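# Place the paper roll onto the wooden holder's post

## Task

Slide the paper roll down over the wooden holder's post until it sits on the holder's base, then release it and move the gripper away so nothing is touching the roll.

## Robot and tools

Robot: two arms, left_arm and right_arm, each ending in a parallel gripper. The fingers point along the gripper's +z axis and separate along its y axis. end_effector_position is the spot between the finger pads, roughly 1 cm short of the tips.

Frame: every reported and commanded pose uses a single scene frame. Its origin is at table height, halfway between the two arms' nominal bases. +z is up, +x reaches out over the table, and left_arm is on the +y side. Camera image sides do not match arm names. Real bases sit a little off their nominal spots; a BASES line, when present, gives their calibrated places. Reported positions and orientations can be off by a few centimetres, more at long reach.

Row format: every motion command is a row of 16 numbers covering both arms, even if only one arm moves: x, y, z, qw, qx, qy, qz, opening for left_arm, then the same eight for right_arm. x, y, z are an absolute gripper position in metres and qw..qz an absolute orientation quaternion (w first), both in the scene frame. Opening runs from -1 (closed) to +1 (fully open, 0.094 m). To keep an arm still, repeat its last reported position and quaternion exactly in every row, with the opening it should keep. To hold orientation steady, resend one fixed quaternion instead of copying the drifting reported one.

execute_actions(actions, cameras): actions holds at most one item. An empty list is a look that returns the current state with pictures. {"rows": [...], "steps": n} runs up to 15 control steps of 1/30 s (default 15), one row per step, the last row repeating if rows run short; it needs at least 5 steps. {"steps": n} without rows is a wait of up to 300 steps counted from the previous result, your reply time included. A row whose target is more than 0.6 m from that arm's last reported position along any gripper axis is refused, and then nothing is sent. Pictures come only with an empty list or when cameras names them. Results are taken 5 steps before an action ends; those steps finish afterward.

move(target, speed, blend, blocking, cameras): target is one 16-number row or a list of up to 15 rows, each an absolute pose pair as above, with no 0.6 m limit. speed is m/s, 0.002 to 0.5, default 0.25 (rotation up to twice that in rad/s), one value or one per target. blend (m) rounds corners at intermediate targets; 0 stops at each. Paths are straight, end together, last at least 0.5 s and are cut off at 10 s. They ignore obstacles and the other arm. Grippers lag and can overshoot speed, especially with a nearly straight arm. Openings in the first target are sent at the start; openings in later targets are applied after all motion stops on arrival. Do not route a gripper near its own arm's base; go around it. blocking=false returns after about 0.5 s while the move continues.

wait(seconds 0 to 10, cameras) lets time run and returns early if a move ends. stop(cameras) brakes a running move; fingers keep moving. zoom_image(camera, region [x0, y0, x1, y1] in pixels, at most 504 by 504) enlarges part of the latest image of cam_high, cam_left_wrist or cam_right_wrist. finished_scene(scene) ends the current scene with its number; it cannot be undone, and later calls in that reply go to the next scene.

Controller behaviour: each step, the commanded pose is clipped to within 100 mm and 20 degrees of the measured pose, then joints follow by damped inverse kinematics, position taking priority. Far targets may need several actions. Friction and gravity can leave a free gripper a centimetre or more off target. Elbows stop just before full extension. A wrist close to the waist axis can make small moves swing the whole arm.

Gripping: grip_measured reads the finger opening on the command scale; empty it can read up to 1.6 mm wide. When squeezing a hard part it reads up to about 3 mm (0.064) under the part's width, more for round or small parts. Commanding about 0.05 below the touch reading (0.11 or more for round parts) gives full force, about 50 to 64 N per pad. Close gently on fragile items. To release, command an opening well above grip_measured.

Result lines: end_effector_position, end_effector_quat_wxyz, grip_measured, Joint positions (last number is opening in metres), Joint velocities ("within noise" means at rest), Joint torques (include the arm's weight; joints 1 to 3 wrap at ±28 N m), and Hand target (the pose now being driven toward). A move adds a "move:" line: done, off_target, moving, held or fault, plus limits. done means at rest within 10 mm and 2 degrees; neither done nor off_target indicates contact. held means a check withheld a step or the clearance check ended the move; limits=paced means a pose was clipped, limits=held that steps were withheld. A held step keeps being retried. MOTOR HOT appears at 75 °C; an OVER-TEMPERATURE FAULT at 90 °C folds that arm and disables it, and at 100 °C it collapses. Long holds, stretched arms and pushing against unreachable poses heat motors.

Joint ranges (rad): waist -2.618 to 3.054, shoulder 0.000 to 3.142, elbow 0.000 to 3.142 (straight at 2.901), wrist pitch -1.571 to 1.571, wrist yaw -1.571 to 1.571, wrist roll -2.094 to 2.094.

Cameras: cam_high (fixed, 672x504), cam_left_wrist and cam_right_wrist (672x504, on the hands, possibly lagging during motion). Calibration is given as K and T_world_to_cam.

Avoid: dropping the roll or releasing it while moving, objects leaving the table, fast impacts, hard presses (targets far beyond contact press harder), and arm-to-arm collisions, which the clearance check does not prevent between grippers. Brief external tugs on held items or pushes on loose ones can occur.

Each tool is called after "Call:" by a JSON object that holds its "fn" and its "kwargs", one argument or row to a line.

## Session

Call:
{"fn": "execute_actions", "kwargs": {
  "actions": [],
  "cameras": ["all"]
}}

Scene clock: 0.00 s of 4400.00 s.
left_arm: end_effector_position=(+0.4202, +0.4363, +0.1842) grip_measured=+1.000 end_effector_quat_wxyz=(+0.502, -0.148, +0.852, +0.022) | right_arm: end_effector_position=(+0.3129, -0.0584, +0.2484) grip_measured=+1.000 end_effector_quat_wxyz=(+0.226, -0.313, +0.833, +0.396)
Joint positions: left_arm=[0.514 1.361 0.847 -0.026 0.275 0.032 0.094] | right_arm=[0.374 1.689 1.564 -0.823 -0.767 -0.075 0.094]
Joint velocities: within noise
Joint torques (N m): no reading
Motor temperatures (°C): left_arm=[23 24 21 24 22 21 23] | right_arm=[23 23 22 22 22 23 24]
Heat: left arm: 24 °C; right arm: 24 °C.
Hand target: left_arm +0.4204, +0.4360, +0.1883; +0.505, -0.146, +0.850, +0.022 | right_arm +0.3117, -0.0574, +0.2582; +0.235, -0.319, +0.826, +0.401
camera_calibration:
cam_left_wrist: T_world_to_cam=[[0.309565, -0.923343, 0.227172, 0.226925], [-0.769323, -0.383616, -0.510863, 0.609734], [0.558849, -0.0166232, -0.829103, 0.0287855], [0, 0, 0, 1]] pos_world=[0.382748, 0.443912, 0.283806]
cam_right_wrist: T_world_to_cam=[[0.784237, -0.424313, -0.452692, -0.15854], [-0.588642, -0.739459, -0.326651, 0.24589], [-0.196145, 0.522645, -0.82968, 0.401938], [0, 0, 0, 1]] pos_world=[0.347912, -0.0955156, 0.34203]

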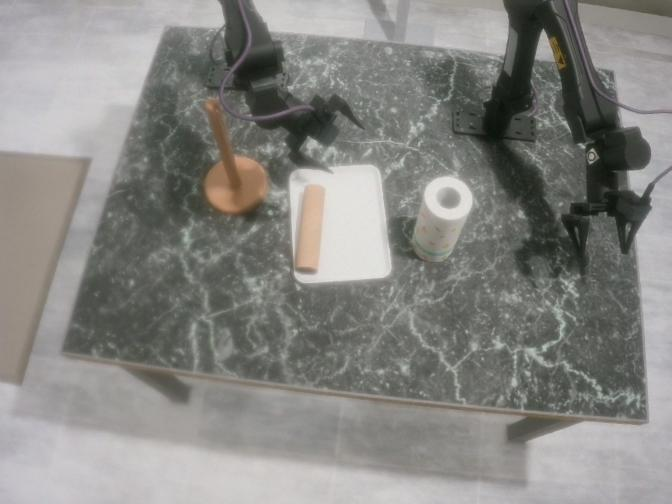

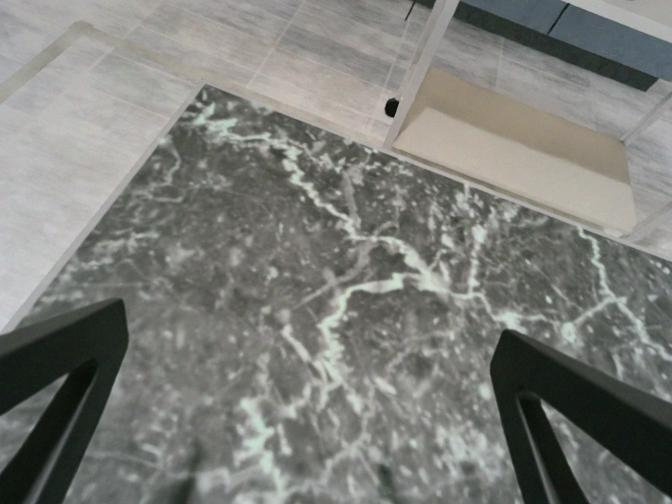

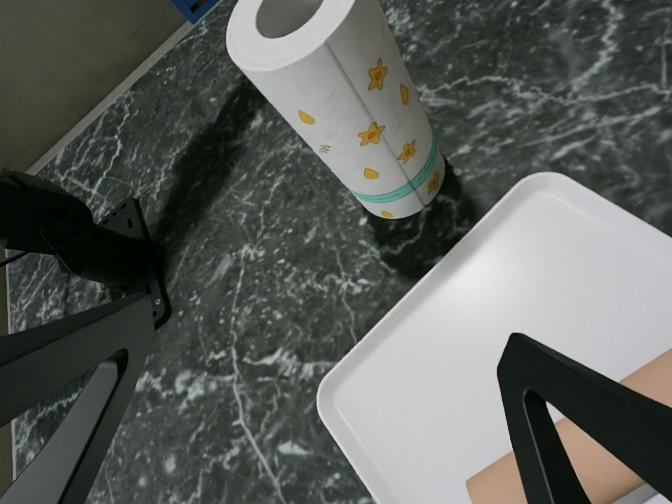

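Call:
{"fn": "move", "kwargs": {
  "target": [0.4202,0.4363,0.1842,0.502,-0.148,0.852,0.022,1,0.292,0.047,0.165,0.4513,-0.3728,0.7817,0.2153,1]
}}

Scene clock: 3.67 s of 4400.00 s.
left_arm: end_effector_position=(+0.4202, +0.4363, +0.1842) grip_measured=+1.000 end_effector_quat_wxyz=(+0.502, -0.148, +0.852, +0.022) | right_arm: end_effector_position=(+0.2913, +0.0472, +0.1777) grip_measured=+1.000 end_effector_quat_wxyz=(+0.455, -0.371, +0.778, +0.224)
Joint positions: left_arm=[0.514 1.361 0.847 -0.026 0.275 0.032 0.094] | right_arm=[0.842 1.644 1.066 0.071 -0.041 -0.01 0.094]
Joint velocities: within noise
Joint torques (N m): left_arm=[-0.05 -6.05 7.51 2.01 0.07 -0.02] | right_arm=[0.24 -7.35 6.02 1.94 0.12 -0.02]
Motor temperatures (°C): left_arm=[23 24 21 25 22 21 23] | right_arm=[23 24 23 23 22 23 24]
Heat: left arm: 25 °C; right arm: 24 °C.
Hand target: left_arm +0.4202, +0.4363, +0.1843; +0.502, -0.148, +0.852, +0.022 | right_arm +0.2918, +0.0468, +0.1651; +0.451, -0.373, +0.782, +0.215
Off the commanded pose: left_arm 0.000 m, 0 deg | right_arm 0.013 m, 1 deg.
Kept back: nothing.
move: off_target (right_arm)
camera_calibration:
cam_left_wrist: T_world_to_cam=[[0.309565, -0.923343, 0.227172, 0.226925], [-0.769323, -0.383616, -0.510863, 0.609734], [0.558849, -0.0166232, -0.829103, 0.0287855], [0, 0, 0, 1]] pos_world=[0.382748, 0.443912, 0.283806]
cam_right_wrist: T_world_to_cam=[[0.826168, -0.557208, 0.0834623, -0.229981], [-0.436065, -0.726168, -0.531533, 0.2795], [0.356782, 0.40274, -0.842916, 0.130711], [0, 0, 0, 1]] pos_world=[0.265248, 0.0221742, 0.277937]

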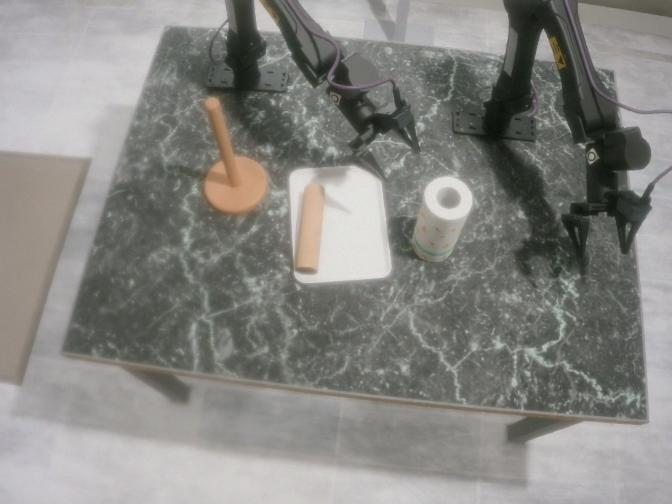

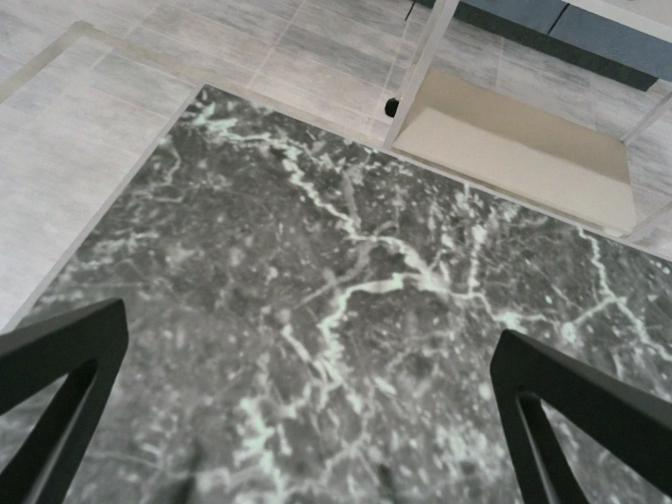

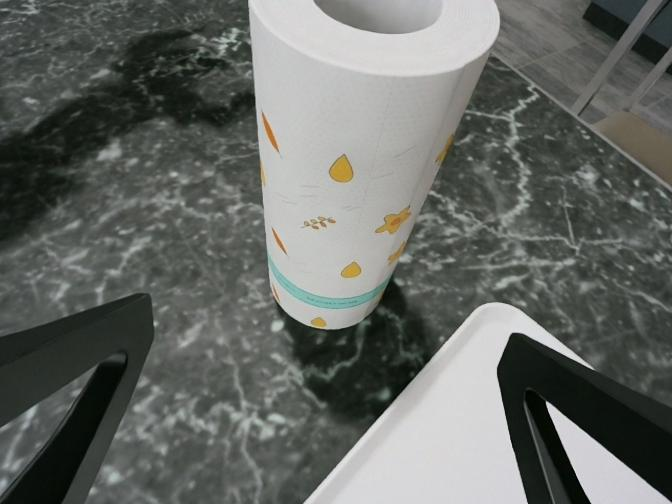

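Call:
{"fn": "move", "kwargs": {
  "target": [0.4202,0.4363,0.1842,0.502,-0.148,0.852,0.022,1,0.335,0.1015,0.117,0.4513,-0.3728,0.7817,0.2153,1],
  "cameras": ["cam_right_wrist"],
  "speed": 0.12
}}

Scene clock: 5.33 s of 4400.00 s.
left_arm: end_effector_position=(+0.4202, +0.4363, +0.1842) grip_measured=+1.000 end_effector_quat_wxyz=(+0.502, -0.148, +0.852, +0.022) | right_arm: end_effector_position=(+0.3290, +0.0902, +0.1089) grip_measured=+1.000 end_effector_quat_wxyz=(+0.436, -0.375, +0.790, +0.213)
Joint positions: left_arm=[0.514 1.361 0.847 -0.026 0.275 0.032 0.094] | right_arm=[0.844 1.96 1.213 0.19 -0.033 -0.01 0.094]
Joint velocities: within noise
Joint torques (N m): left_arm=[-0.02 -6.06 7.53 2 0.07 -0.04] | right_arm=[0.75 -9.76 10.65 1.9 0.13 0.03]
Motor temperatures (°C): left_arm=[23 24 21 26 22 21 23] | right_arm=[23 24 23 24 22 23 24]
Heat: left arm: 26 °C; right arm: 24 °C.
Hand target: left_arm +0.4202, +0.4363, +0.1843; +0.502, -0.148, +0.852, +0.022 | right_arm +0.3343, +0.1009, +0.1173; +0.451, -0.373, +0.782, +0.216
Off the commanded pose: left_arm 0.000 m, 0 deg | right_arm 0.015 m, 2 deg.
Kept back: nothing.
move: off_target (right_arm)
camera_calibration:
cam_right_wrist: T_world_to_cam=[[0.826023, -0.557746, 0.081277, -0.231163], [-0.454717, -0.744639, -0.488615, 0.293729], [0.333045, 0.366649, -0.868705, 0.05591], [0, 0, 0, 1]] pos_world=[0.305889, 0.0692925, 0.210878]
Images, in order (width x height): cam_right_wrist 672x504.

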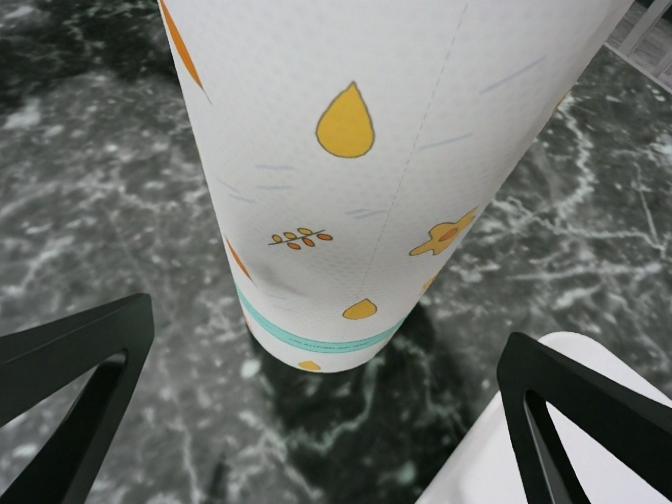

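Call:
{"fn": "move", "kwargs": {
  "target": [0.4202,0.4363,0.1842,0.502,-0.148,0.852,0.022,1,0.366,0.141,0.098,0.4513,-0.3728,0.7817,0.2153,1],
  "cameras": ["cam_right_wrist","cam_high"],
  "speed": 0.07
}}

Scene clock: 6.70 s of 4400.00 s.
left_arm: end_effector_position=(+0.4202, +0.4363, +0.1842) grip_measured=+1.000 end_effector_quat_wxyz=(+0.502, -0.148, +0.852, +0.022) | right_arm: end_effector_position=(+0.3647, +0.1352, +0.1100) grip_measured=+1.000 end_effector_quat_wxyz=(+0.459, -0.370, +0.776, +0.223)
Joint positions: left_arm=[0.514 1.361 0.847 -0.026 0.275 0.032 0.094] | right_arm=[0.849 2.149 1.456 0.193 -0.03 -0.01 0.094]
Joint velocities: within noise
Joint torques (N m): left_arm=[-0.03 -6.09 7.45 2.01 0.08 -0.05] | right_arm=[0.64 -10.51 10.1 1.58 0.14 0.04]
Motor temperatures (°C): left_arm=[23 24 21 26 22 21 23] | right_arm=[23 24 23 24 22 23 24]
Heat: left arm: 26 °C; right arm: 24 °C.
Hand target: left_arm +0.4202, +0.4363, +0.1843; +0.502, -0.148, +0.852, +0.022 | right_arm +0.3655, +0.1405, +0.0981; +0.452, -0.373, +0.782, +0.215
Off the commanded pose: left_arm 0.000 m, 0 deg | right_arm 0.013 m, 1 deg.
Kept back: nothing.
move: off_target (right_arm)
camera_calibration:
cam_right_wrist: T_world_to_cam=[[0.824054, -0.559418, 0.0893653, -0.235589], [-0.433389, -0.724111, -0.536505, 0.33874], [0.364841, 0.403379, -0.839152, 0.00859618], [0, 0, 0, 1]] pos_world=[0.337808, 0.110025, 0.210003]
Images, in order (width x height): cam_high 672x504, cam_right_wrist 672x504.

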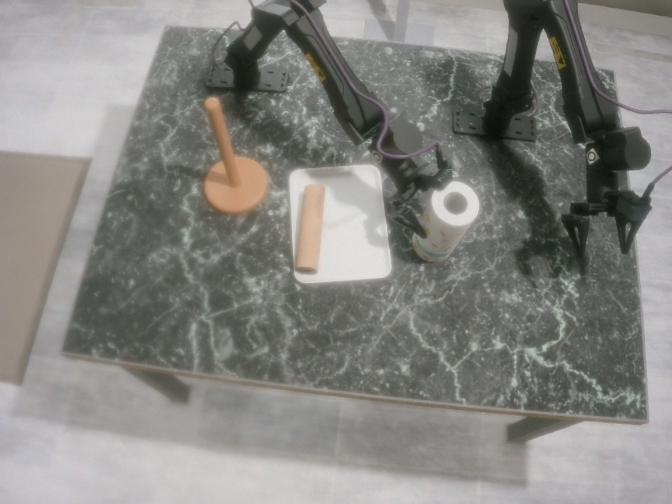

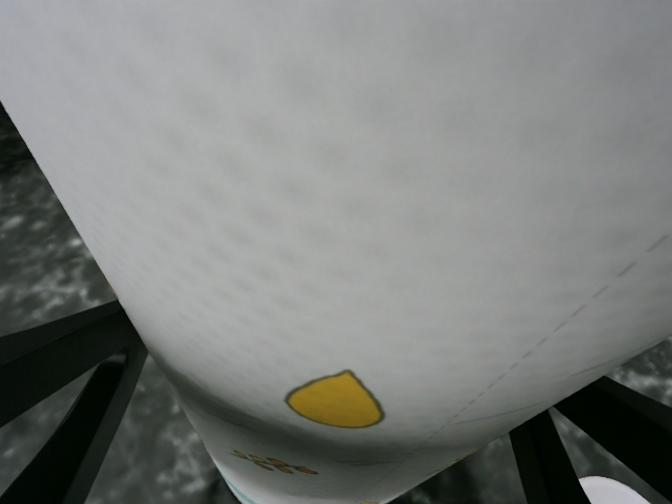

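Call:
{"fn": "move", "kwargs": {
  "target": [0.4202,0.4363,0.1842,0.502,-0.148,0.852,0.022,1,0.340,0.109,0.121,0.4513,-0.3728,0.7817,0.2153,1],
  "cameras": [],
  "speed": 0.05
}}

Call:
{"fn": "move", "kwargs": {
  "target": [0.4202,0.4363,0.1842,0.502,-0.148,0.852,0.022,1,0.288,0.043,0.105,0.638,-0.304,0.638,0.304,1],
  "cameras": ["cam_right_wrist","cam_high"],
  "speed": 0.15
}}

Scene clock: 9.00 s of 4400.00 s.
left_arm: end_effector_position=(+0.4202, +0.4363, +0.1842) grip_measured=+1.000 end_effector_quat_wxyz=(+0.502, -0.148, +0.852, +0.022) | right_arm: end_effector_position=(+0.3447, +0.1119, +0.1019) grip_measured=+1.000 end_effector_quat_wxyz=(+0.439, -0.375, +0.788, +0.214)
Joint positions: left_arm=[0.514 1.361 0.847 -0.026 0.275 0.032 0.094] | right_arm=[0.849 2.062 1.328 0.183 -0.03 -0.01 0.094]
Joint velocities: within noise
Joint torques (N m): left_arm=[-0.03 -6.09 7.46 2.03 0.09 -0.02] | right_arm=[0.5 -17.47 5.39 1.65 0.12 0.04]
Motor temperatures (°C): left_arm=[23 24 21 26 22 21 23] | right_arm=[23 25 23 24 22 23 24]
Heat: left arm: 26 °C; right arm: 25 °C.
Hand target: left_arm +0.4202, +0.4363, +0.1843; +0.502, -0.148, +0.852, +0.022 | right_arm +0.3404, +0.1095, +0.1205; +0.451, -0.373, +0.782, +0.215
Off the commanded pose: left_arm 0.000 m, 0 deg | right_arm 0.020 m, 2 deg.
Kept back: nothing.
move: off_target (right_arm)
No camera images: "cameras" was empty.

Scene clock: 11.47 s of 4400.00 s.
left_arm: end_effector_position=(+0.4202, +0.4363, +0.1842) grip_measured=+1.000 end_effector_quat_wxyz=(+0.502, -0.148, +0.852, +0.022) | right_arm: end_effector_position=(+0.2879, +0.0456, +0.1154) grip_measured=+1.000 end_effector_quat_wxyz=(+0.644, -0.305, +0.632, +0.305)
Joint positions: left_arm=[0.514 1.361 0.847 -0.026 0.275 0.032 0.094] | right_arm=[0.849 2.095 0.651 1.459 -0.03 -0.007 0.094]
Joint velocities: within noise
Joint torques (N m): left_arm=[-0.05 -6.11 7.43 2.01 0.06 -0.02] | right_arm=[-0.25 -7.69 3.51 2 -0.03 0.09]
Motor temperatures (°C): left_arm=[23 24 21 27 22 21 23] | right_arm=[23 25 23 25 22 23 24]
Heat: left arm: 27 °C; right arm: 25 °C.
Hand target: left_arm +0.4202, +0.4363, +0.1843; +0.502, -0.148, +0.852, +0.022 | right_arm +0.2879, +0.0430, +0.1052; +0.638, -0.304, +0.638, +0.304
Off the commanded pose: left_arm 0.000 m, 0 deg | right_arm 0.011 m, 1 deg.
Kept back: nothing.
move: off_target (right_arm)
camera_calibration:
cam_right_wrist: T_world_to_cam=[[0.786278, -0.604086, 0.129797, -0.214636], [-0.193004, -0.439686, -0.877169, 0.200582], [0.586955, 0.664648, -0.462306, -0.0420571], [0, 0, 0, 1]] pos_world=[0.232162, -0.0135123, 0.18436]
Images, in order (width x height): cam_high 672x504, cam_right_wrist 672x504.

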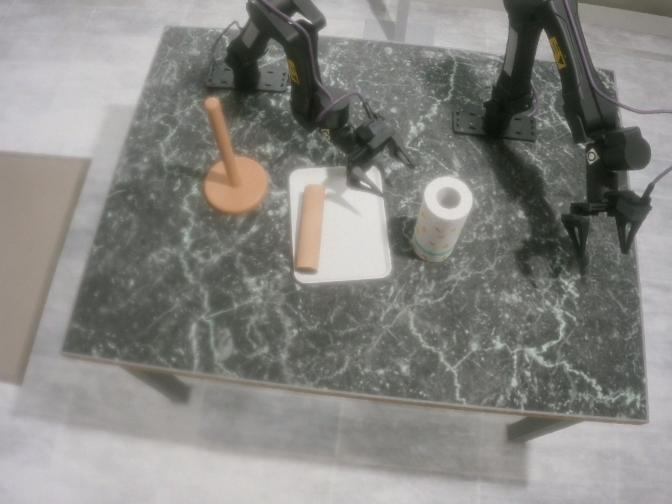

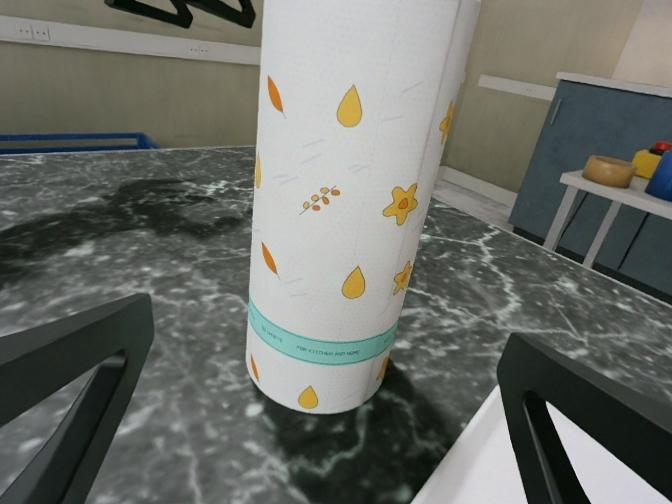

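Call:
{"fn": "move", "kwargs": {
  "target": [0.4202,0.4363,0.1842,0.502,-0.148,0.852,0.022,1,0.3615,0.134,0.1,0.638,-0.304,0.638,0.304,1],
  "cameras": ["cam_right_wrist","cam_high"],
  "speed": 0.07
}}

Scene clock: 13.93 s of 4400.00 s.
left_arm: end_effector_position=(+0.4202, +0.4363, +0.1842) grip_measured=+1.000 end_effector_quat_wxyz=(+0.502, -0.148, +0.852, +0.022) | right_arm: end_effector_position=(+0.3588, +0.1283, +0.1094) grip_measured=+1.000 end_effector_quat_wxyz=(+0.643, -0.305, +0.633, +0.305)
Joint positions: left_arm=[0.514 1.361 0.847 -0.026 0.275 0.032 0.094] | right_arm=[0.849 2.333 1.155 1.191 -0.03 -0.007 0.094]
Joint velocities: within noise
Joint torques (N m): left_arm=[-0.02 -6.16 7.5 2.02 0.07 -0.02] | right_arm=[0.49 -10.63 8.32 1.74 0.1 0.09]
Motor temperatures (°C): left_arm=[23 25 21 27 22 21 23] | right_arm=[23 25 23 25 22 23 24]
Heat: left arm: 27 °C; right arm: 25 °C.
Hand target: left_arm +0.4202, +0.4363, +0.1843; +0.502, -0.148, +0.852, +0.022 | right_arm +0.3610, +0.1335, +0.1001; +0.638, -0.304, +0.638, +0.304
Off the commanded pose: left_arm 0.000 m, 0 deg | right_arm 0.011 m, 1 deg.
Kept back: nothing.
move: off_target (right_arm)
camera_calibration:
cam_right_wrist: T_world_to_cam=[[0.786513, -0.603888, 0.129296, -0.219716], [-0.194568, -0.441, -0.876163, 0.246026], [0.586124, 0.663957, -0.464349, -0.140807], [0, 0, 0, 1]] pos_world=[0.303208, 0.0693039, 0.178584]
Images, in order (width x height): cam_high 672x504, cam_right_wrist 672x504.

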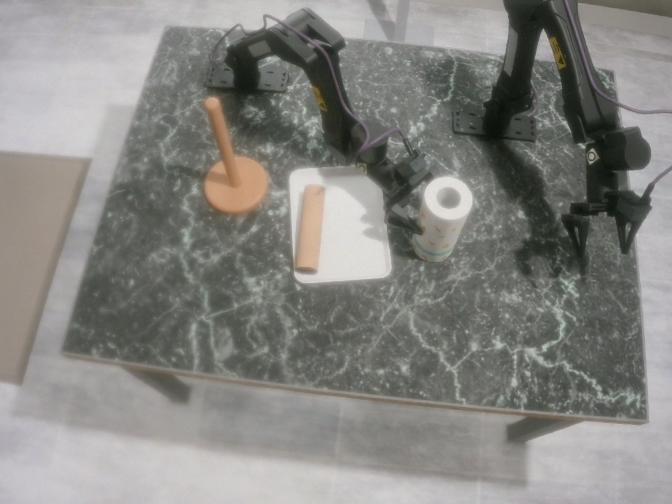

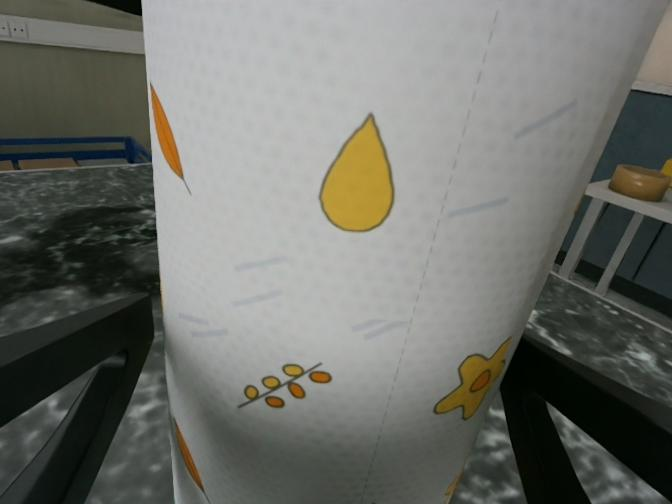

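Call:
{"fn": "move", "kwargs": {
  "target": [
    [0.4202,0.4363,0.1842,0.502,-0.148,0.852,0.022,1,0.3655,0.142,0.099,0.638,-0.304,0.638,0.304,1],
    [0.4202,0.4363,0.1842,0.502,-0.148,0.852,0.022,1,0.3655,0.142,0.099,0.638,-0.304,0.638,0.304,0.7],
    [0.4202,0.4363,0.1842,0.502,-0.148,0.852,0.022,1,0.3655,0.142,0.099,0.638,-0.304,0.638,0.304,0.3]
  ],
  "cameras": ["cam_right_wrist","cam_high"],
  "speed": 0.07
}}

Scene clock: 16.73 s of 4400.00 s.
left_arm: end_effector_position=(+0.4202, +0.4363, +0.1842) grip_measured=+1.000 end_effector_quat_wxyz=(+0.502, -0.148, +0.852, +0.022) | right_arm: end_effector_position=(+0.3648, +0.1347, +0.1088) grip_measured=+0.649 end_effector_quat_wxyz=(+0.643, -0.304, +0.633, +0.304)
Joint positions: left_arm=[0.514 1.361 0.847 -0.026 0.275 0.032 0.094] | right_arm=[0.849 2.355 1.2 1.168 -0.028 -0.006 0.077]
Joint velocities: within noise
Joint torques (N m): left_arm=[-0.1 -6.11 7.41 2 0.08 -0.03] | right_arm=[0.8 -10.85 8.38 1.73 0.12 0.08]
Motor temperatures (°C): left_arm=[23 25 21 27 22 21 23] | right_arm=[23 25 23 25 22 23 24]
Heat: left arm: 27 °C; right arm: 25 °C.
Hand target: left_arm +0.4202, +0.4363, +0.1843; +0.502, -0.148, +0.852, +0.022 | right_arm +0.3649, +0.1414, +0.0989; +0.638, -0.304, +0.638, +0.304
Off the commanded pose: left_arm 0.000 m, 0 deg | right_arm 0.012 m, 1 deg.
Kept back: nothing.
move: off_target (right_arm); target 2's new opening was sent with right_arm's hand 0.012 m and 1 deg from that target; target 3's new opening was sent with right_arm's hand 0.012 m and 1 deg from that target
camera_calibration:
cam_right_wrist: T_world_to_cam=[[0.785182, -0.60578, 0.128531, -0.219689], [-0.195893, -0.439865, -0.876439, 0.249856], [0.587465, 0.662985, -0.464042, -0.149202], [0, 0, 0, 1]] pos_world=[0.309092, 0.0757385, 0.177984]
Images, in order (width x height): cam_high 672x504, cam_right_wrist 672x504.

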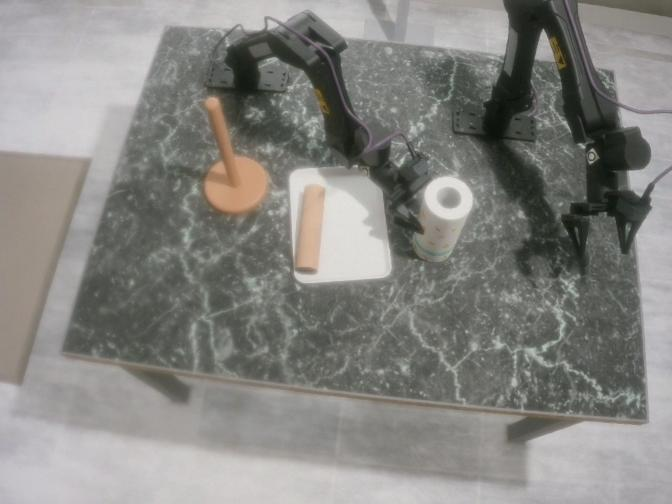

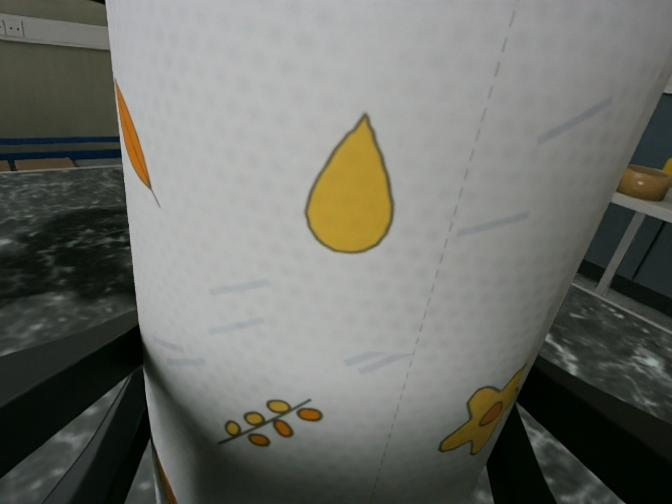

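Call:
{"fn": "move", "kwargs": {
  "target": [
    [0.4202,0.4363,0.1842,0.502,-0.148,0.852,0.022,1,0.3655,0.142,0.099,0.638,-0.304,0.638,0.304,1],
    [0.4202,0.4363,0.1842,0.502,-0.148,0.852,0.022,1,0.371,0.151,0.099,0.638,-0.304,0.638,0.304,1],
    [0.4202,0.4363,0.1842,0.502,-0.148,0.852,0.022,1,0.371,0.151,0.099,0.638,-0.304,0.638,0.304,0.7],
    [0.4202,0.4363,0.1842,0.502,-0.148,0.852,0.022,1,0.371,0.151,0.099,0.638,-0.304,0.638,0.304,0.3]
  ],
  "cameras": ["cam_right_wrist","cam_high"],
  "speed": 0.07
}}

Scene clock: 20.23 s of 4400.00 s.
left_arm: end_effector_position=(+0.4202, +0.4363, +0.1842) grip_measured=+1.000 end_effector_quat_wxyz=(+0.502, -0.148, +0.852, +0.022) | right_arm: end_effector_position=(+0.3700, +0.1440, +0.1099) grip_measured=+0.694 end_effector_quat_wxyz=(+0.644, -0.304, +0.632, +0.305)
Joint positions: left_arm=[0.514 1.361 0.847 -0.026 0.275 0.032 0.094] | right_arm=[0.853 2.378 1.254 1.139 -0.024 -0.006 0.08]
Joint velocities: within noise
Joint torques (N m): left_arm=[-0.05 -6.02 7.46 2.01 0.1 0] | right_arm=[0.72 -11.07 8.54 1.71 0.11 0.1]
Motor temperatures (°C): left_arm=[23 25 22 28 22 21 23] | right_arm=[23 25 23 26 22 23 24]
Heat: left arm: 28 °C; right arm: 26 °C.
Hand target: left_arm +0.4202, +0.4363, +0.1843; +0.502, -0.148, +0.852, +0.022 | right_arm +0.3704, +0.1503, +0.0991; +0.638, -0.304, +0.638, +0.304
Off the commanded pose: left_arm 0.000 m, 0 deg | right_arm 0.013 m, 1 deg.
Kept back: nothing.
move: off_target (right_arm); target 3's new opening was sent with right_arm's hand 0.013 m and 1 deg from that target; target 4's new opening was sent with right_arm's hand 0.013 m and 1 deg from that target
camera_calibration:
cam_right_wrist: T_world_to_cam=[[0.785269, -0.605735, 0.128206, -0.218301], [-0.19472, -0.438169, -0.877549, 0.255367], [0.587738, 0.664148, -0.46203, -0.158419], [0, 0, 0, 1]] pos_world=[0.314259, 0.0848752, 0.17889]
Images, in order (width x height): cam_high 672x504, cam_right_wrist 672x504.

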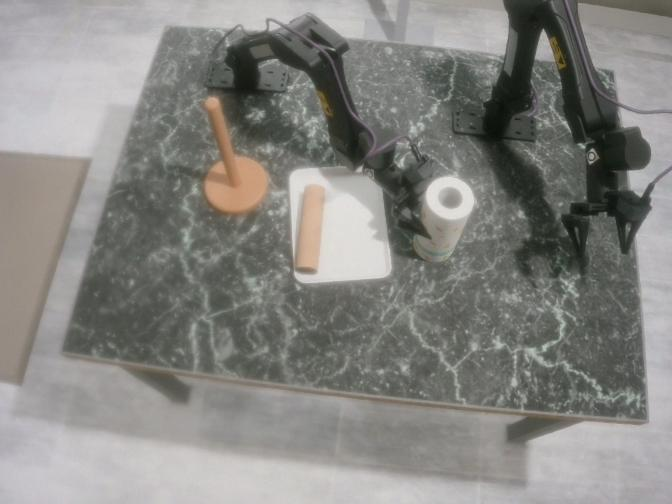

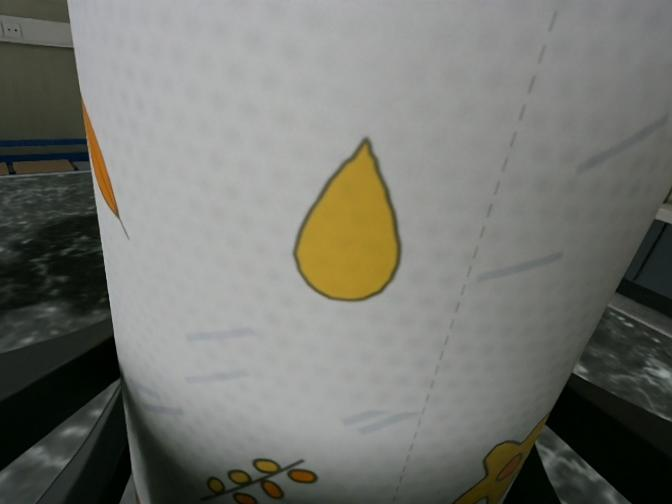

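Call:
{"fn": "move", "kwargs": {
  "target": [
    [0.4202,0.4363,0.1842,0.502,-0.148,0.852,0.022,1,0.369,0.143,0.2,0.638,-0.304,0.638,0.304,0.3],
    [0.4202,0.4363,0.20,0.502,-0.148,0.852,0.022,1,0.31,-0.02,0.43,0.645,-0.29,0.645,0.29,0.3],
    [0.38,0.38,0.30,0.57,0.0,0.82,0.0,1,0.285,-0.2,0.467,0.653,-0.271,0.653,0.271,0.3]
  ],
  "cameras": ["cam_right_wrist","cam_high"],
  "speed": [0.1,0.2,0.2],
  "blend": 0.04
}}

Scene clock: 24.90 s of 4400.00 s.
left_arm: end_effector_position=(+0.3828, +0.3808, +0.2833) grip_measured=+1.000 end_effector_quat_wxyz=(+0.559, -0.009, +0.829, -0.008) | right_arm: end_effector_position=(+0.2968, -0.1993, +0.4413) grip_measured=+0.691 end_effector_quat_wxyz=(+0.632, -0.261, +0.676, +0.274)
Joint positions: left_arm=[0.548 1.093 0.962 -0.316 0.522 0.21 0.094] | right_arm=[0.018 1.084 1.265 -0.249 -0.746 -0.006 0.079]
Joint velocities: within noise
Joint torques (N m): left_arm=[0.59 -5.07 10.11 1.86 0.24 0.09] | right_arm=[-0.58 -4.93 10.93 1.77 -0.2 0.07]
Motor temperatures (°C): left_arm=[23 25 22 28 22 21 23] | right_arm=[23 26 24 26 22 23 25]
Heat: left arm: 28 °C; right arm: 26 °C.
Hand target: left_arm +0.3799, +0.3798, +0.2998; +0.571, +0.000, +0.821, +0.000 | right_arm +0.2842, -0.1999, +0.4662; +0.653, -0.271, +0.653, +0.271
Off the commanded pose: left_arm 0.017 m, 2 deg | right_arm 0.028 m, 4 deg.
Kept back: nothing.
move: off_target (left_arm, right_arm)
camera_calibration:
cam_right_wrist: T_world_to_cam=[[0.720259, -0.68907, 0.0800548, -0.387239], [-0.311455, -0.424334, -0.850257, 0.406802], [0.619856, 0.587472, -0.520245, 0.266615], [0, 0, 0, 1]] pos_world=[0.24035, -0.250844, 0.515592]
Images, in order (width x height): cam_high 672x504, cam_right_wrist 672x504.

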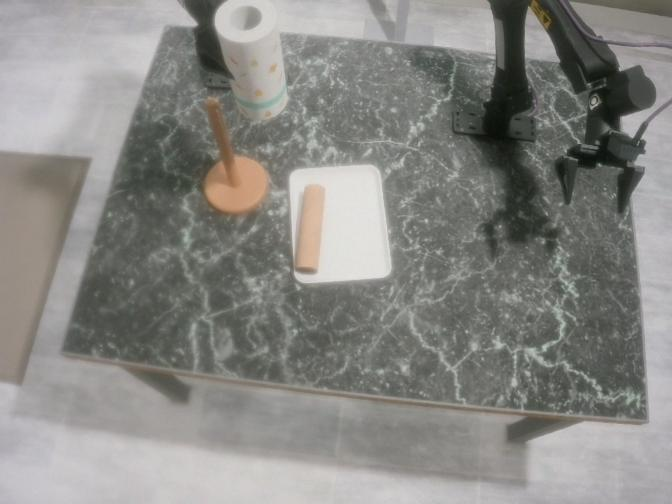

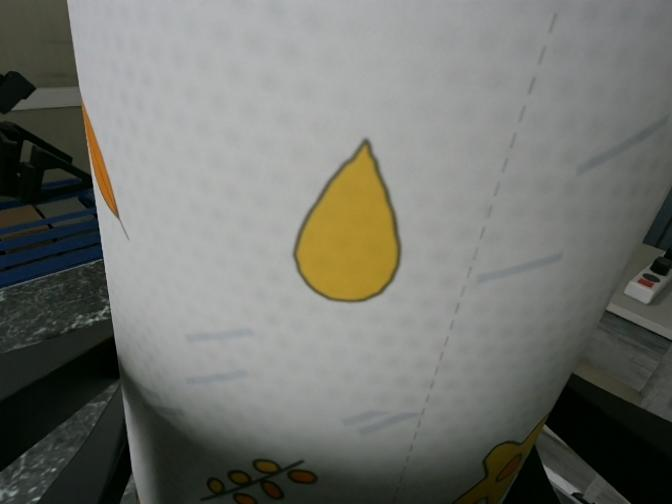

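Call:
{"fn": "move", "kwargs": {
  "target": [
    [0.34,0.15,0.36,0.5417,0.4545,0.5417,-0.4545,1,0.279,-0.26,0.48,0.6755,-0.2758,0.6305,0.2662,0.3],
    [0.30,0.03,0.36,0.5417,0.4545,0.5417,-0.4545,1,0.277,-0.297,0.478,0.6755,-0.2758,0.6305,0.2662,0.3]
  ],
  "cameras": ["cam_left_wrist","cam_high"],
  "speed": [0.15,0.12],
  "blend": 0.03
}}

Call:
{"fn": "zoom_image", "kwargs": {
  "camera": "cam_high",
  "region": [170, 0, 300, 160]
}}

Scene clock: 32.50 s of 4400.00 s.
left_arm: end_effector_position=(+0.3070, +0.0296, +0.3600) grip_measured=+1.000 end_effector_quat_wxyz=(+0.541, +0.456, +0.543, -0.453) | right_arm: end_effector_position=(+0.2783, -0.2961, +0.4713) grip_measured=+0.691 end_effector_quat_wxyz=(+0.669, -0.268, +0.637, +0.272)
Joint positions: left_arm=[-0.274 1.193 0.944 0.236 1.141 0.014 0.094] | right_arm=[-0.486 1.097 1.265 -0.026 -1.255 0.122 0.079]
Joint velocities: within noise
Joint torques (N m): left_arm=[-0.53 -6.54 5.65 1.77 -0.07 -0.11] | right_arm=[-0.59 -2.3 8.01 1.58 0 0.1]
Motor temperatures (°C): left_arm=[23 25 23 28 22 21 23] | right_arm=[23 25 24 27 22 23 25]
Heat: left arm: 28 °C; right arm: 27 °C.
Hand target: left_arm +0.3002, +0.0299, +0.3600; +0.542, +0.455, +0.542, -0.454 | right_arm +0.2769, -0.2970, +0.4779; +0.675, -0.276, +0.631, +0.266
Off the commanded pose: left_arm 0.007 m, 0 deg | right_arm 0.007 m, 2 deg.
Kept back: nothing.
move: done
camera_calibration:
cam_left_wrist: T_world_to_cam=[[-0.981012, -0.151709, 0.120831, 0.258119], [-0.177571, 0.45201, -0.87416, 0.380781], [0.0780006, -0.879017, -0.470367, 0.275085], [0, 0, 0, 1]] pos_world=[0.299377, 0.108846, 0.431065]
Images, in order (width x height): cam_high 672x504, cam_left_wrist 672x504.

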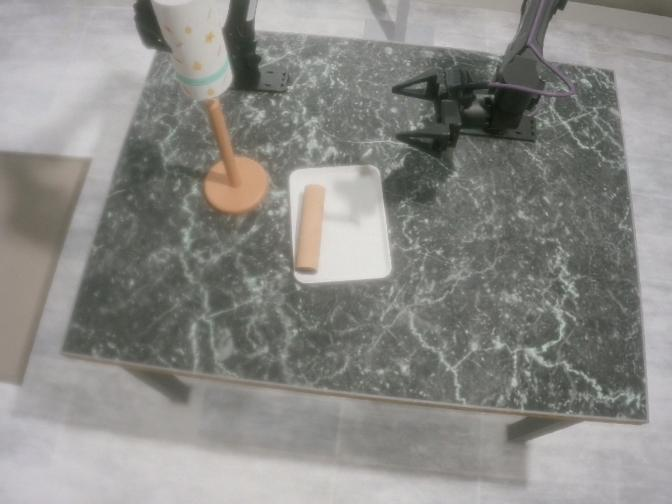

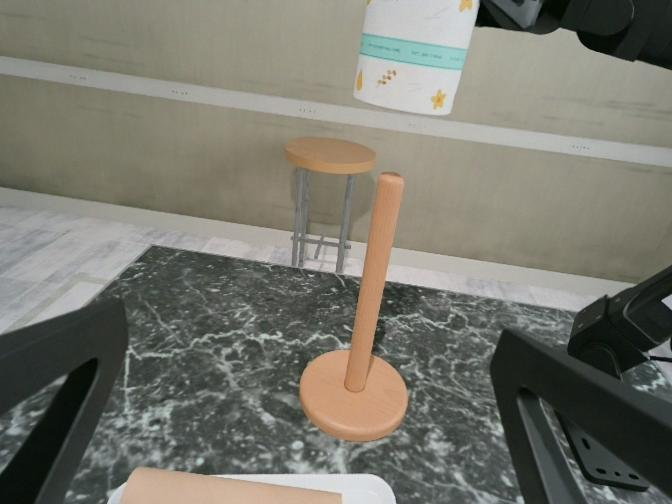

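Scaled by 3.150 from the camera's 672x504 image, which has a finer 960x720 frame.

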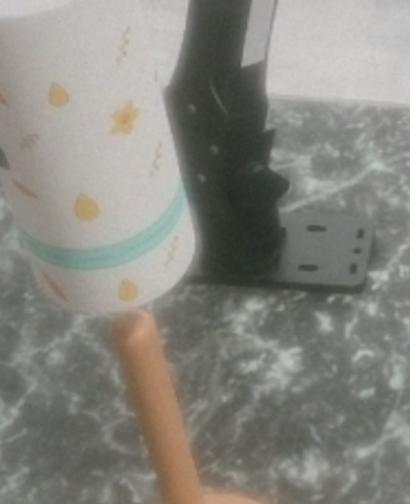

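Call:
{"fn": "move", "kwargs": {
  "target": [0.3,0.03,0.36,0.5417,0.4545,0.5417,-0.4545,1,0.279,-0.2955,0.432,0.6641,-0.2765,0.6425,0.2659,0.3],
  "cameras": ["cam_left_wrist","cam_high"],
  "speed": 0.06
}}

Call:
{"fn": "zoom_image", "kwargs": {
  "camera": "cam_left_wrist",
  "region": [300, 0, 500, 220]
}}

Call:
{"fn": "zoom_image", "kwargs": {
  "camera": "cam_high",
  "region": [150, 0, 280, 160]
}}

Scene clock: 34.40 s of 4400.00 s.
left_arm: end_effector_position=(+0.3072, +0.0297, +0.3606) grip_measured=+1.000 end_effector_quat_wxyz=(+0.542, +0.456, +0.542, -0.453) | right_arm: end_effector_position=(+0.2857, -0.2998, +0.4272) grip_measured=+0.691 end_effector_quat_wxyz=(+0.655, -0.263, +0.653, +0.276)
Joint positions: left_arm=[-0.274 1.193 0.944 0.242 1.14 0.01 0.094] | right_arm=[-0.486 1.083 1.13 -0.016 -1.255 0.045 0.079]
Joint velocities: within noise
Joint torques (N m): left_arm=[-0.55 -6.64 5.55 1.76 -0.07 -0.13] | right_arm=[0.17 -5.2 6 1.6 0.02 -0.01]
Motor temperatures (°C): left_arm=[23 25 22 28 22 21 23] | right_arm=[23 25 24 27 22 23 25]
Heat: left arm: 28 °C; right arm: 27 °C.
Hand target: left_arm +0.3002, +0.0299, +0.3599; +0.541, +0.455, +0.542, -0.455 | right_arm +0.2791, -0.2955, +0.4320; +0.663, -0.276, +0.643, +0.266
Off the commanded pose: left_arm 0.007 m, 0 deg | right_arm 0.009 m, 3 deg.
Kept back: nothing.
move: off_target (right_arm)
camera_calibration:
cam_left_wrist: T_world_to_cam=[[-0.980961, -0.152617, 0.120097, 0.25853], [-0.177181, 0.450138, -0.875204, 0.381657], [0.0795114, -0.87982, -0.468609, 0.274315], [0, 0, 0, 1]] pos_world=[0.299419, 0.109006, 0.431525]
Images, in order (width x height): cam_high 672x504, cam_left_wrist 672x504.

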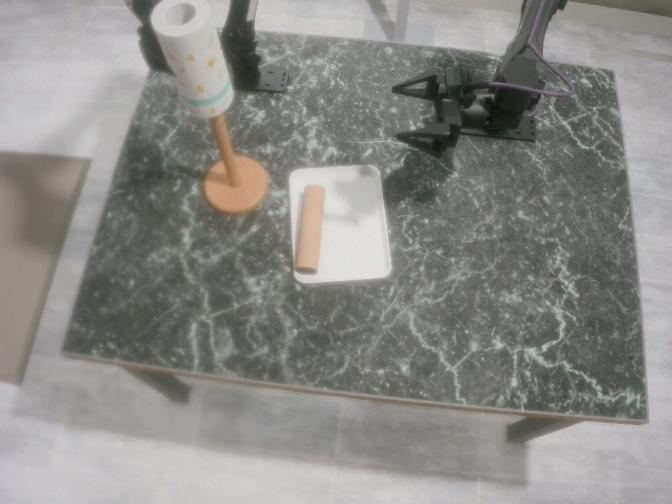

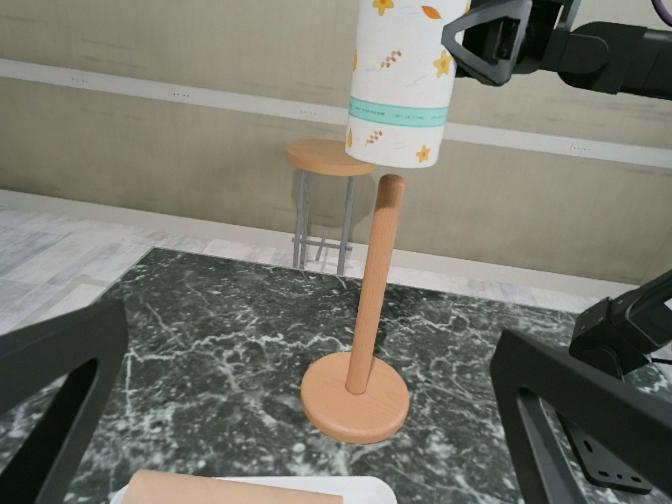

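Scaled by 2.291 from the camera's 672x504 image, which has a finer 960x720 frame.

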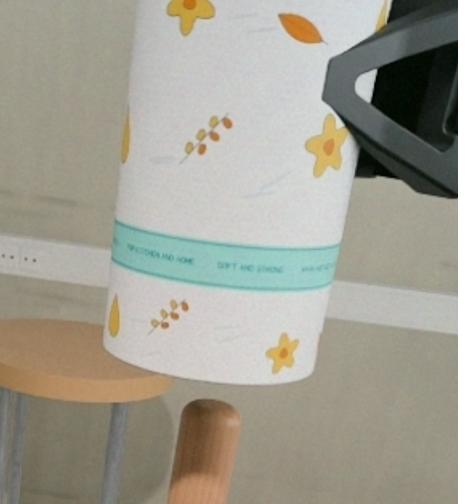

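Scaled by 3.150 from the camera's 672x504 image, which has a finer 960x720 frame.

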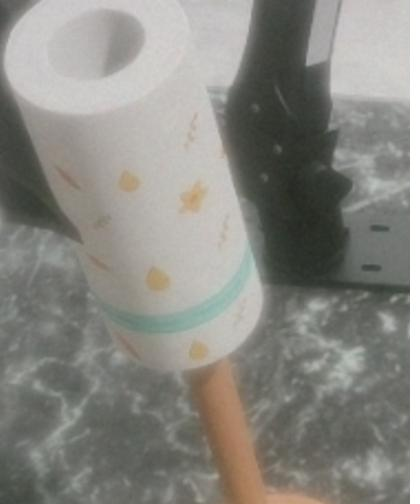

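Call:
{"fn": "move", "kwargs": {
  "target": [0.3,0.03,0.36,0.5417,0.4545,0.5417,-0.4545,1,0.2745,-0.2905,0.43,0.6705,-0.2792,0.6359,0.2631,0.3],
  "cameras": ["cam_left_wrist","cam_high"],
  "speed": 0.06
}}

Call:
{"fn": "zoom_image", "kwargs": {
  "camera": "cam_left_wrist",
  "region": [300, 0, 500, 220]
}}

Call:
{"fn": "zoom_image", "kwargs": {
  "camera": "cam_high",
  "region": [150, 0, 280, 160]
}}

Scene clock: 35.63 s of 4400.00 s.
left_arm: end_effector_position=(+0.3072, +0.0297, +0.3606) grip_measured=+1.000 end_effector_quat_wxyz=(+0.542, +0.456, +0.542, -0.453) | right_arm: end_effector_position=(+0.2794, -0.2947, +0.4253) grip_measured=+0.691 end_effector_quat_wxyz=(+0.661, -0.273, +0.644, +0.271)
Joint positions: left_arm=[-0.274 1.193 0.944 0.242 1.14 0.01 0.094] | right_arm=[-0.479 1.052 1.088 0.034 -1.255 0.054 0.079]
Joint velocities: within noise
Joint torques (N m): left_arm=[-0.58 -6.52 5.6 1.75 -0.06 -0.11] | right_arm=[0.61 -4.83 5.94 1.58 0.18 0.08]
Motor temperatures (°C): left_arm=[23 25 22 28 22 21 23] | right_arm=[23 25 24 27 22 23 25]
Heat: left arm: 28 °C; right arm: 27 °C.
Hand target: left_arm +0.3002, +0.0299, +0.3599; +0.542, +0.455, +0.542, -0.454 | right_arm +0.2745, -0.2906, +0.4300; +0.670, -0.279, +0.636, +0.263
Off the commanded pose: left_arm 0.007 m, 0 deg | right_arm 0.008 m, 2 deg.
Kept back: nothing.
move: done
camera_calibration:
cam_left_wrist: T_world_to_cam=[[-0.981005, -0.152606, 0.119749, 0.258662], [-0.176858, 0.450053, -0.875313, 0.381648], [0.0796844, -0.879866, -0.468494, 0.274248], [0, 0, 0, 1]] pos_world=[0.299393, 0.109013, 0.43157]
Images, in order (width x height): cam_high 672x504, cam_left_wrist 672x504.

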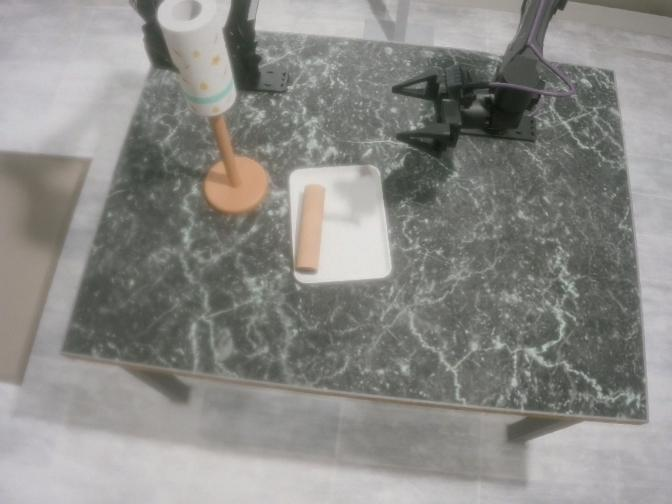

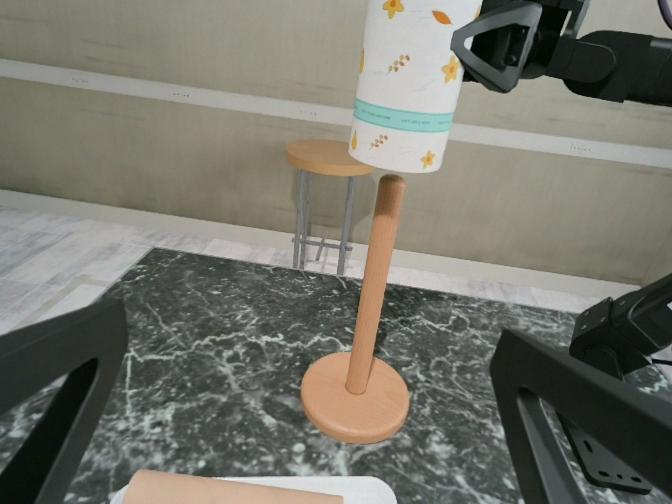

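Scaled by 2.291 from the camera's 672x504 image, which has a finer 960x720 frame.

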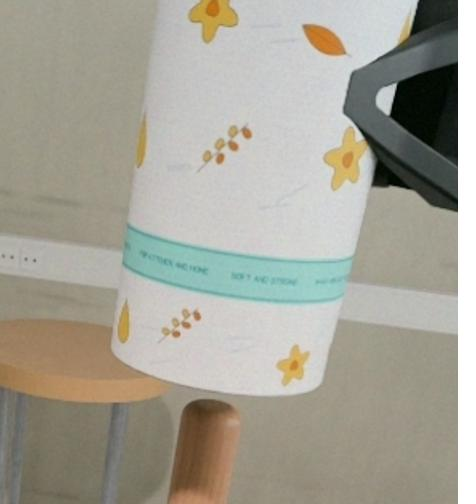

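Scaled by 3.150 from the camera's 672x504 image, which has a finer 960x720 frame.

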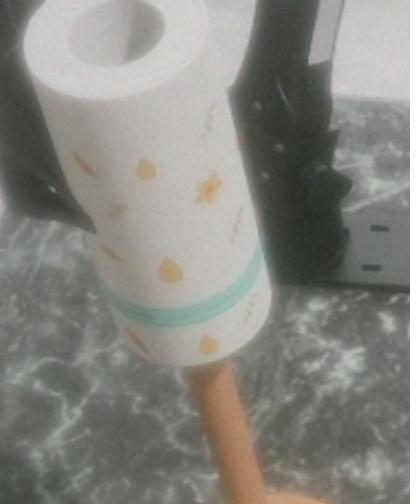

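Call:
{"fn": "move", "kwargs": {
  "target": [0.3,0.03,0.36,0.5417,0.4545,0.5417,-0.4545,1,0.2745,-0.289,0.402,0.6705,-0.2792,0.6359,0.2631,0.3],
  "cameras": ["cam_left_wrist","cam_high"],
  "speed": 0.05
}}

Call:
{"fn": "zoom_image", "kwargs": {
  "camera": "cam_left_wrist",
  "region": [300, 0, 500, 220]
}}

Call:
{"fn": "zoom_image", "kwargs": {
  "camera": "cam_high",
  "region": [150, 0, 280, 160]
}}

Scene clock: 36.97 s of 4400.00 s.
left_arm: end_effector_position=(+0.3072, +0.0297, +0.3606) grip_measured=+1.000 end_effector_quat_wxyz=(+0.542, +0.456, +0.542, -0.453) | right_arm: end_effector_position=(+0.2793, -0.2930, +0.3969) grip_measured=+0.691 end_effector_quat_wxyz=(+0.660, -0.273, +0.644, +0.274)
Joint positions: left_arm=[-0.274 1.193 0.944 0.242 1.14 0.01 0.094] | right_arm=[-0.473 1.025 0.961 0.13 -1.252 0.056 0.079]
Joint velocities: within noise
Joint torques (N m): left_arm=[-0.59 -6.53 5.59 1.75 -0.07 -0.14] | right_arm=[0.72 -4.98 6.09 1.59 0.22 0.05]
Motor temperatures (°C): left_arm=[23 25 22 28 22 21 23] | right_arm=[23 25 24 27 22 23 25]
Heat: left arm: 28 °C; right arm: 27 °C.
Hand target: left_arm +0.3002, +0.0299, +0.3599; +0.541, +0.455, +0.542, -0.454 | right_arm +0.2745, -0.2891, +0.4020; +0.670, -0.279, +0.636, +0.263
Off the commanded pose: left_arm 0.007 m, 0 deg | right_arm 0.008 m, 2 deg.
Kept back: nothing.
move: done
camera_calibration:
cam_left_wrist: T_world_to_cam=[[-0.981005, -0.152606, 0.119749, 0.258662], [-0.176858, 0.450053, -0.875313, 0.381648], [0.0796844, -0.879866, -0.468494, 0.274248], [0, 0, 0, 1]] pos_world=[0.299393, 0.109013, 0.43157]
Images, in order (width x height): cam_high 672x504, cam_left_wrist 672x504.

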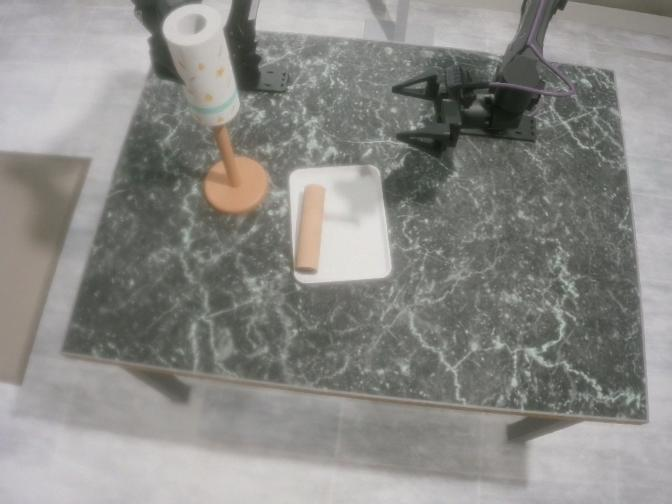

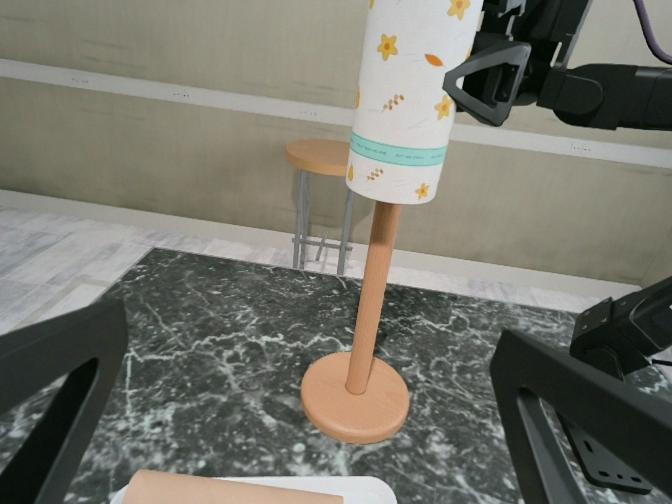

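Scaled by 2.291 from the camera's 672x504 image, which has a finer 960x720 frame.

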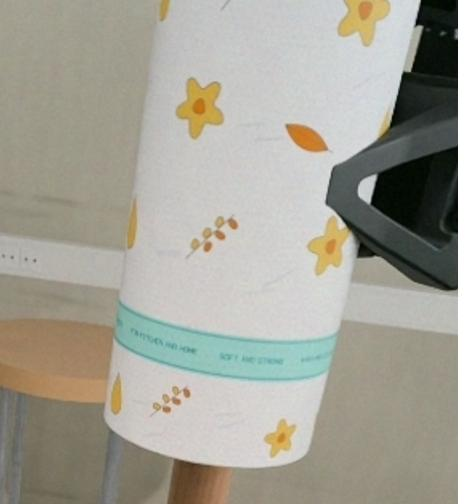

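Scaled by 3.150 from the camera's 672x504 image, which has a finer 960x720 frame.

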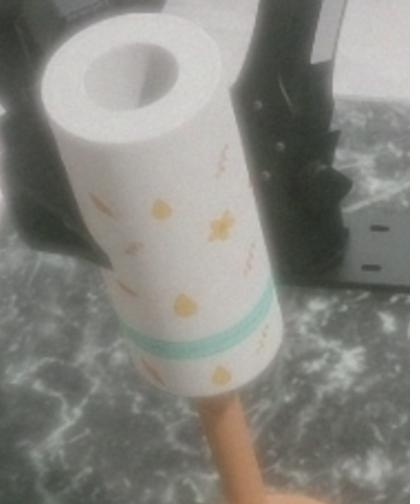

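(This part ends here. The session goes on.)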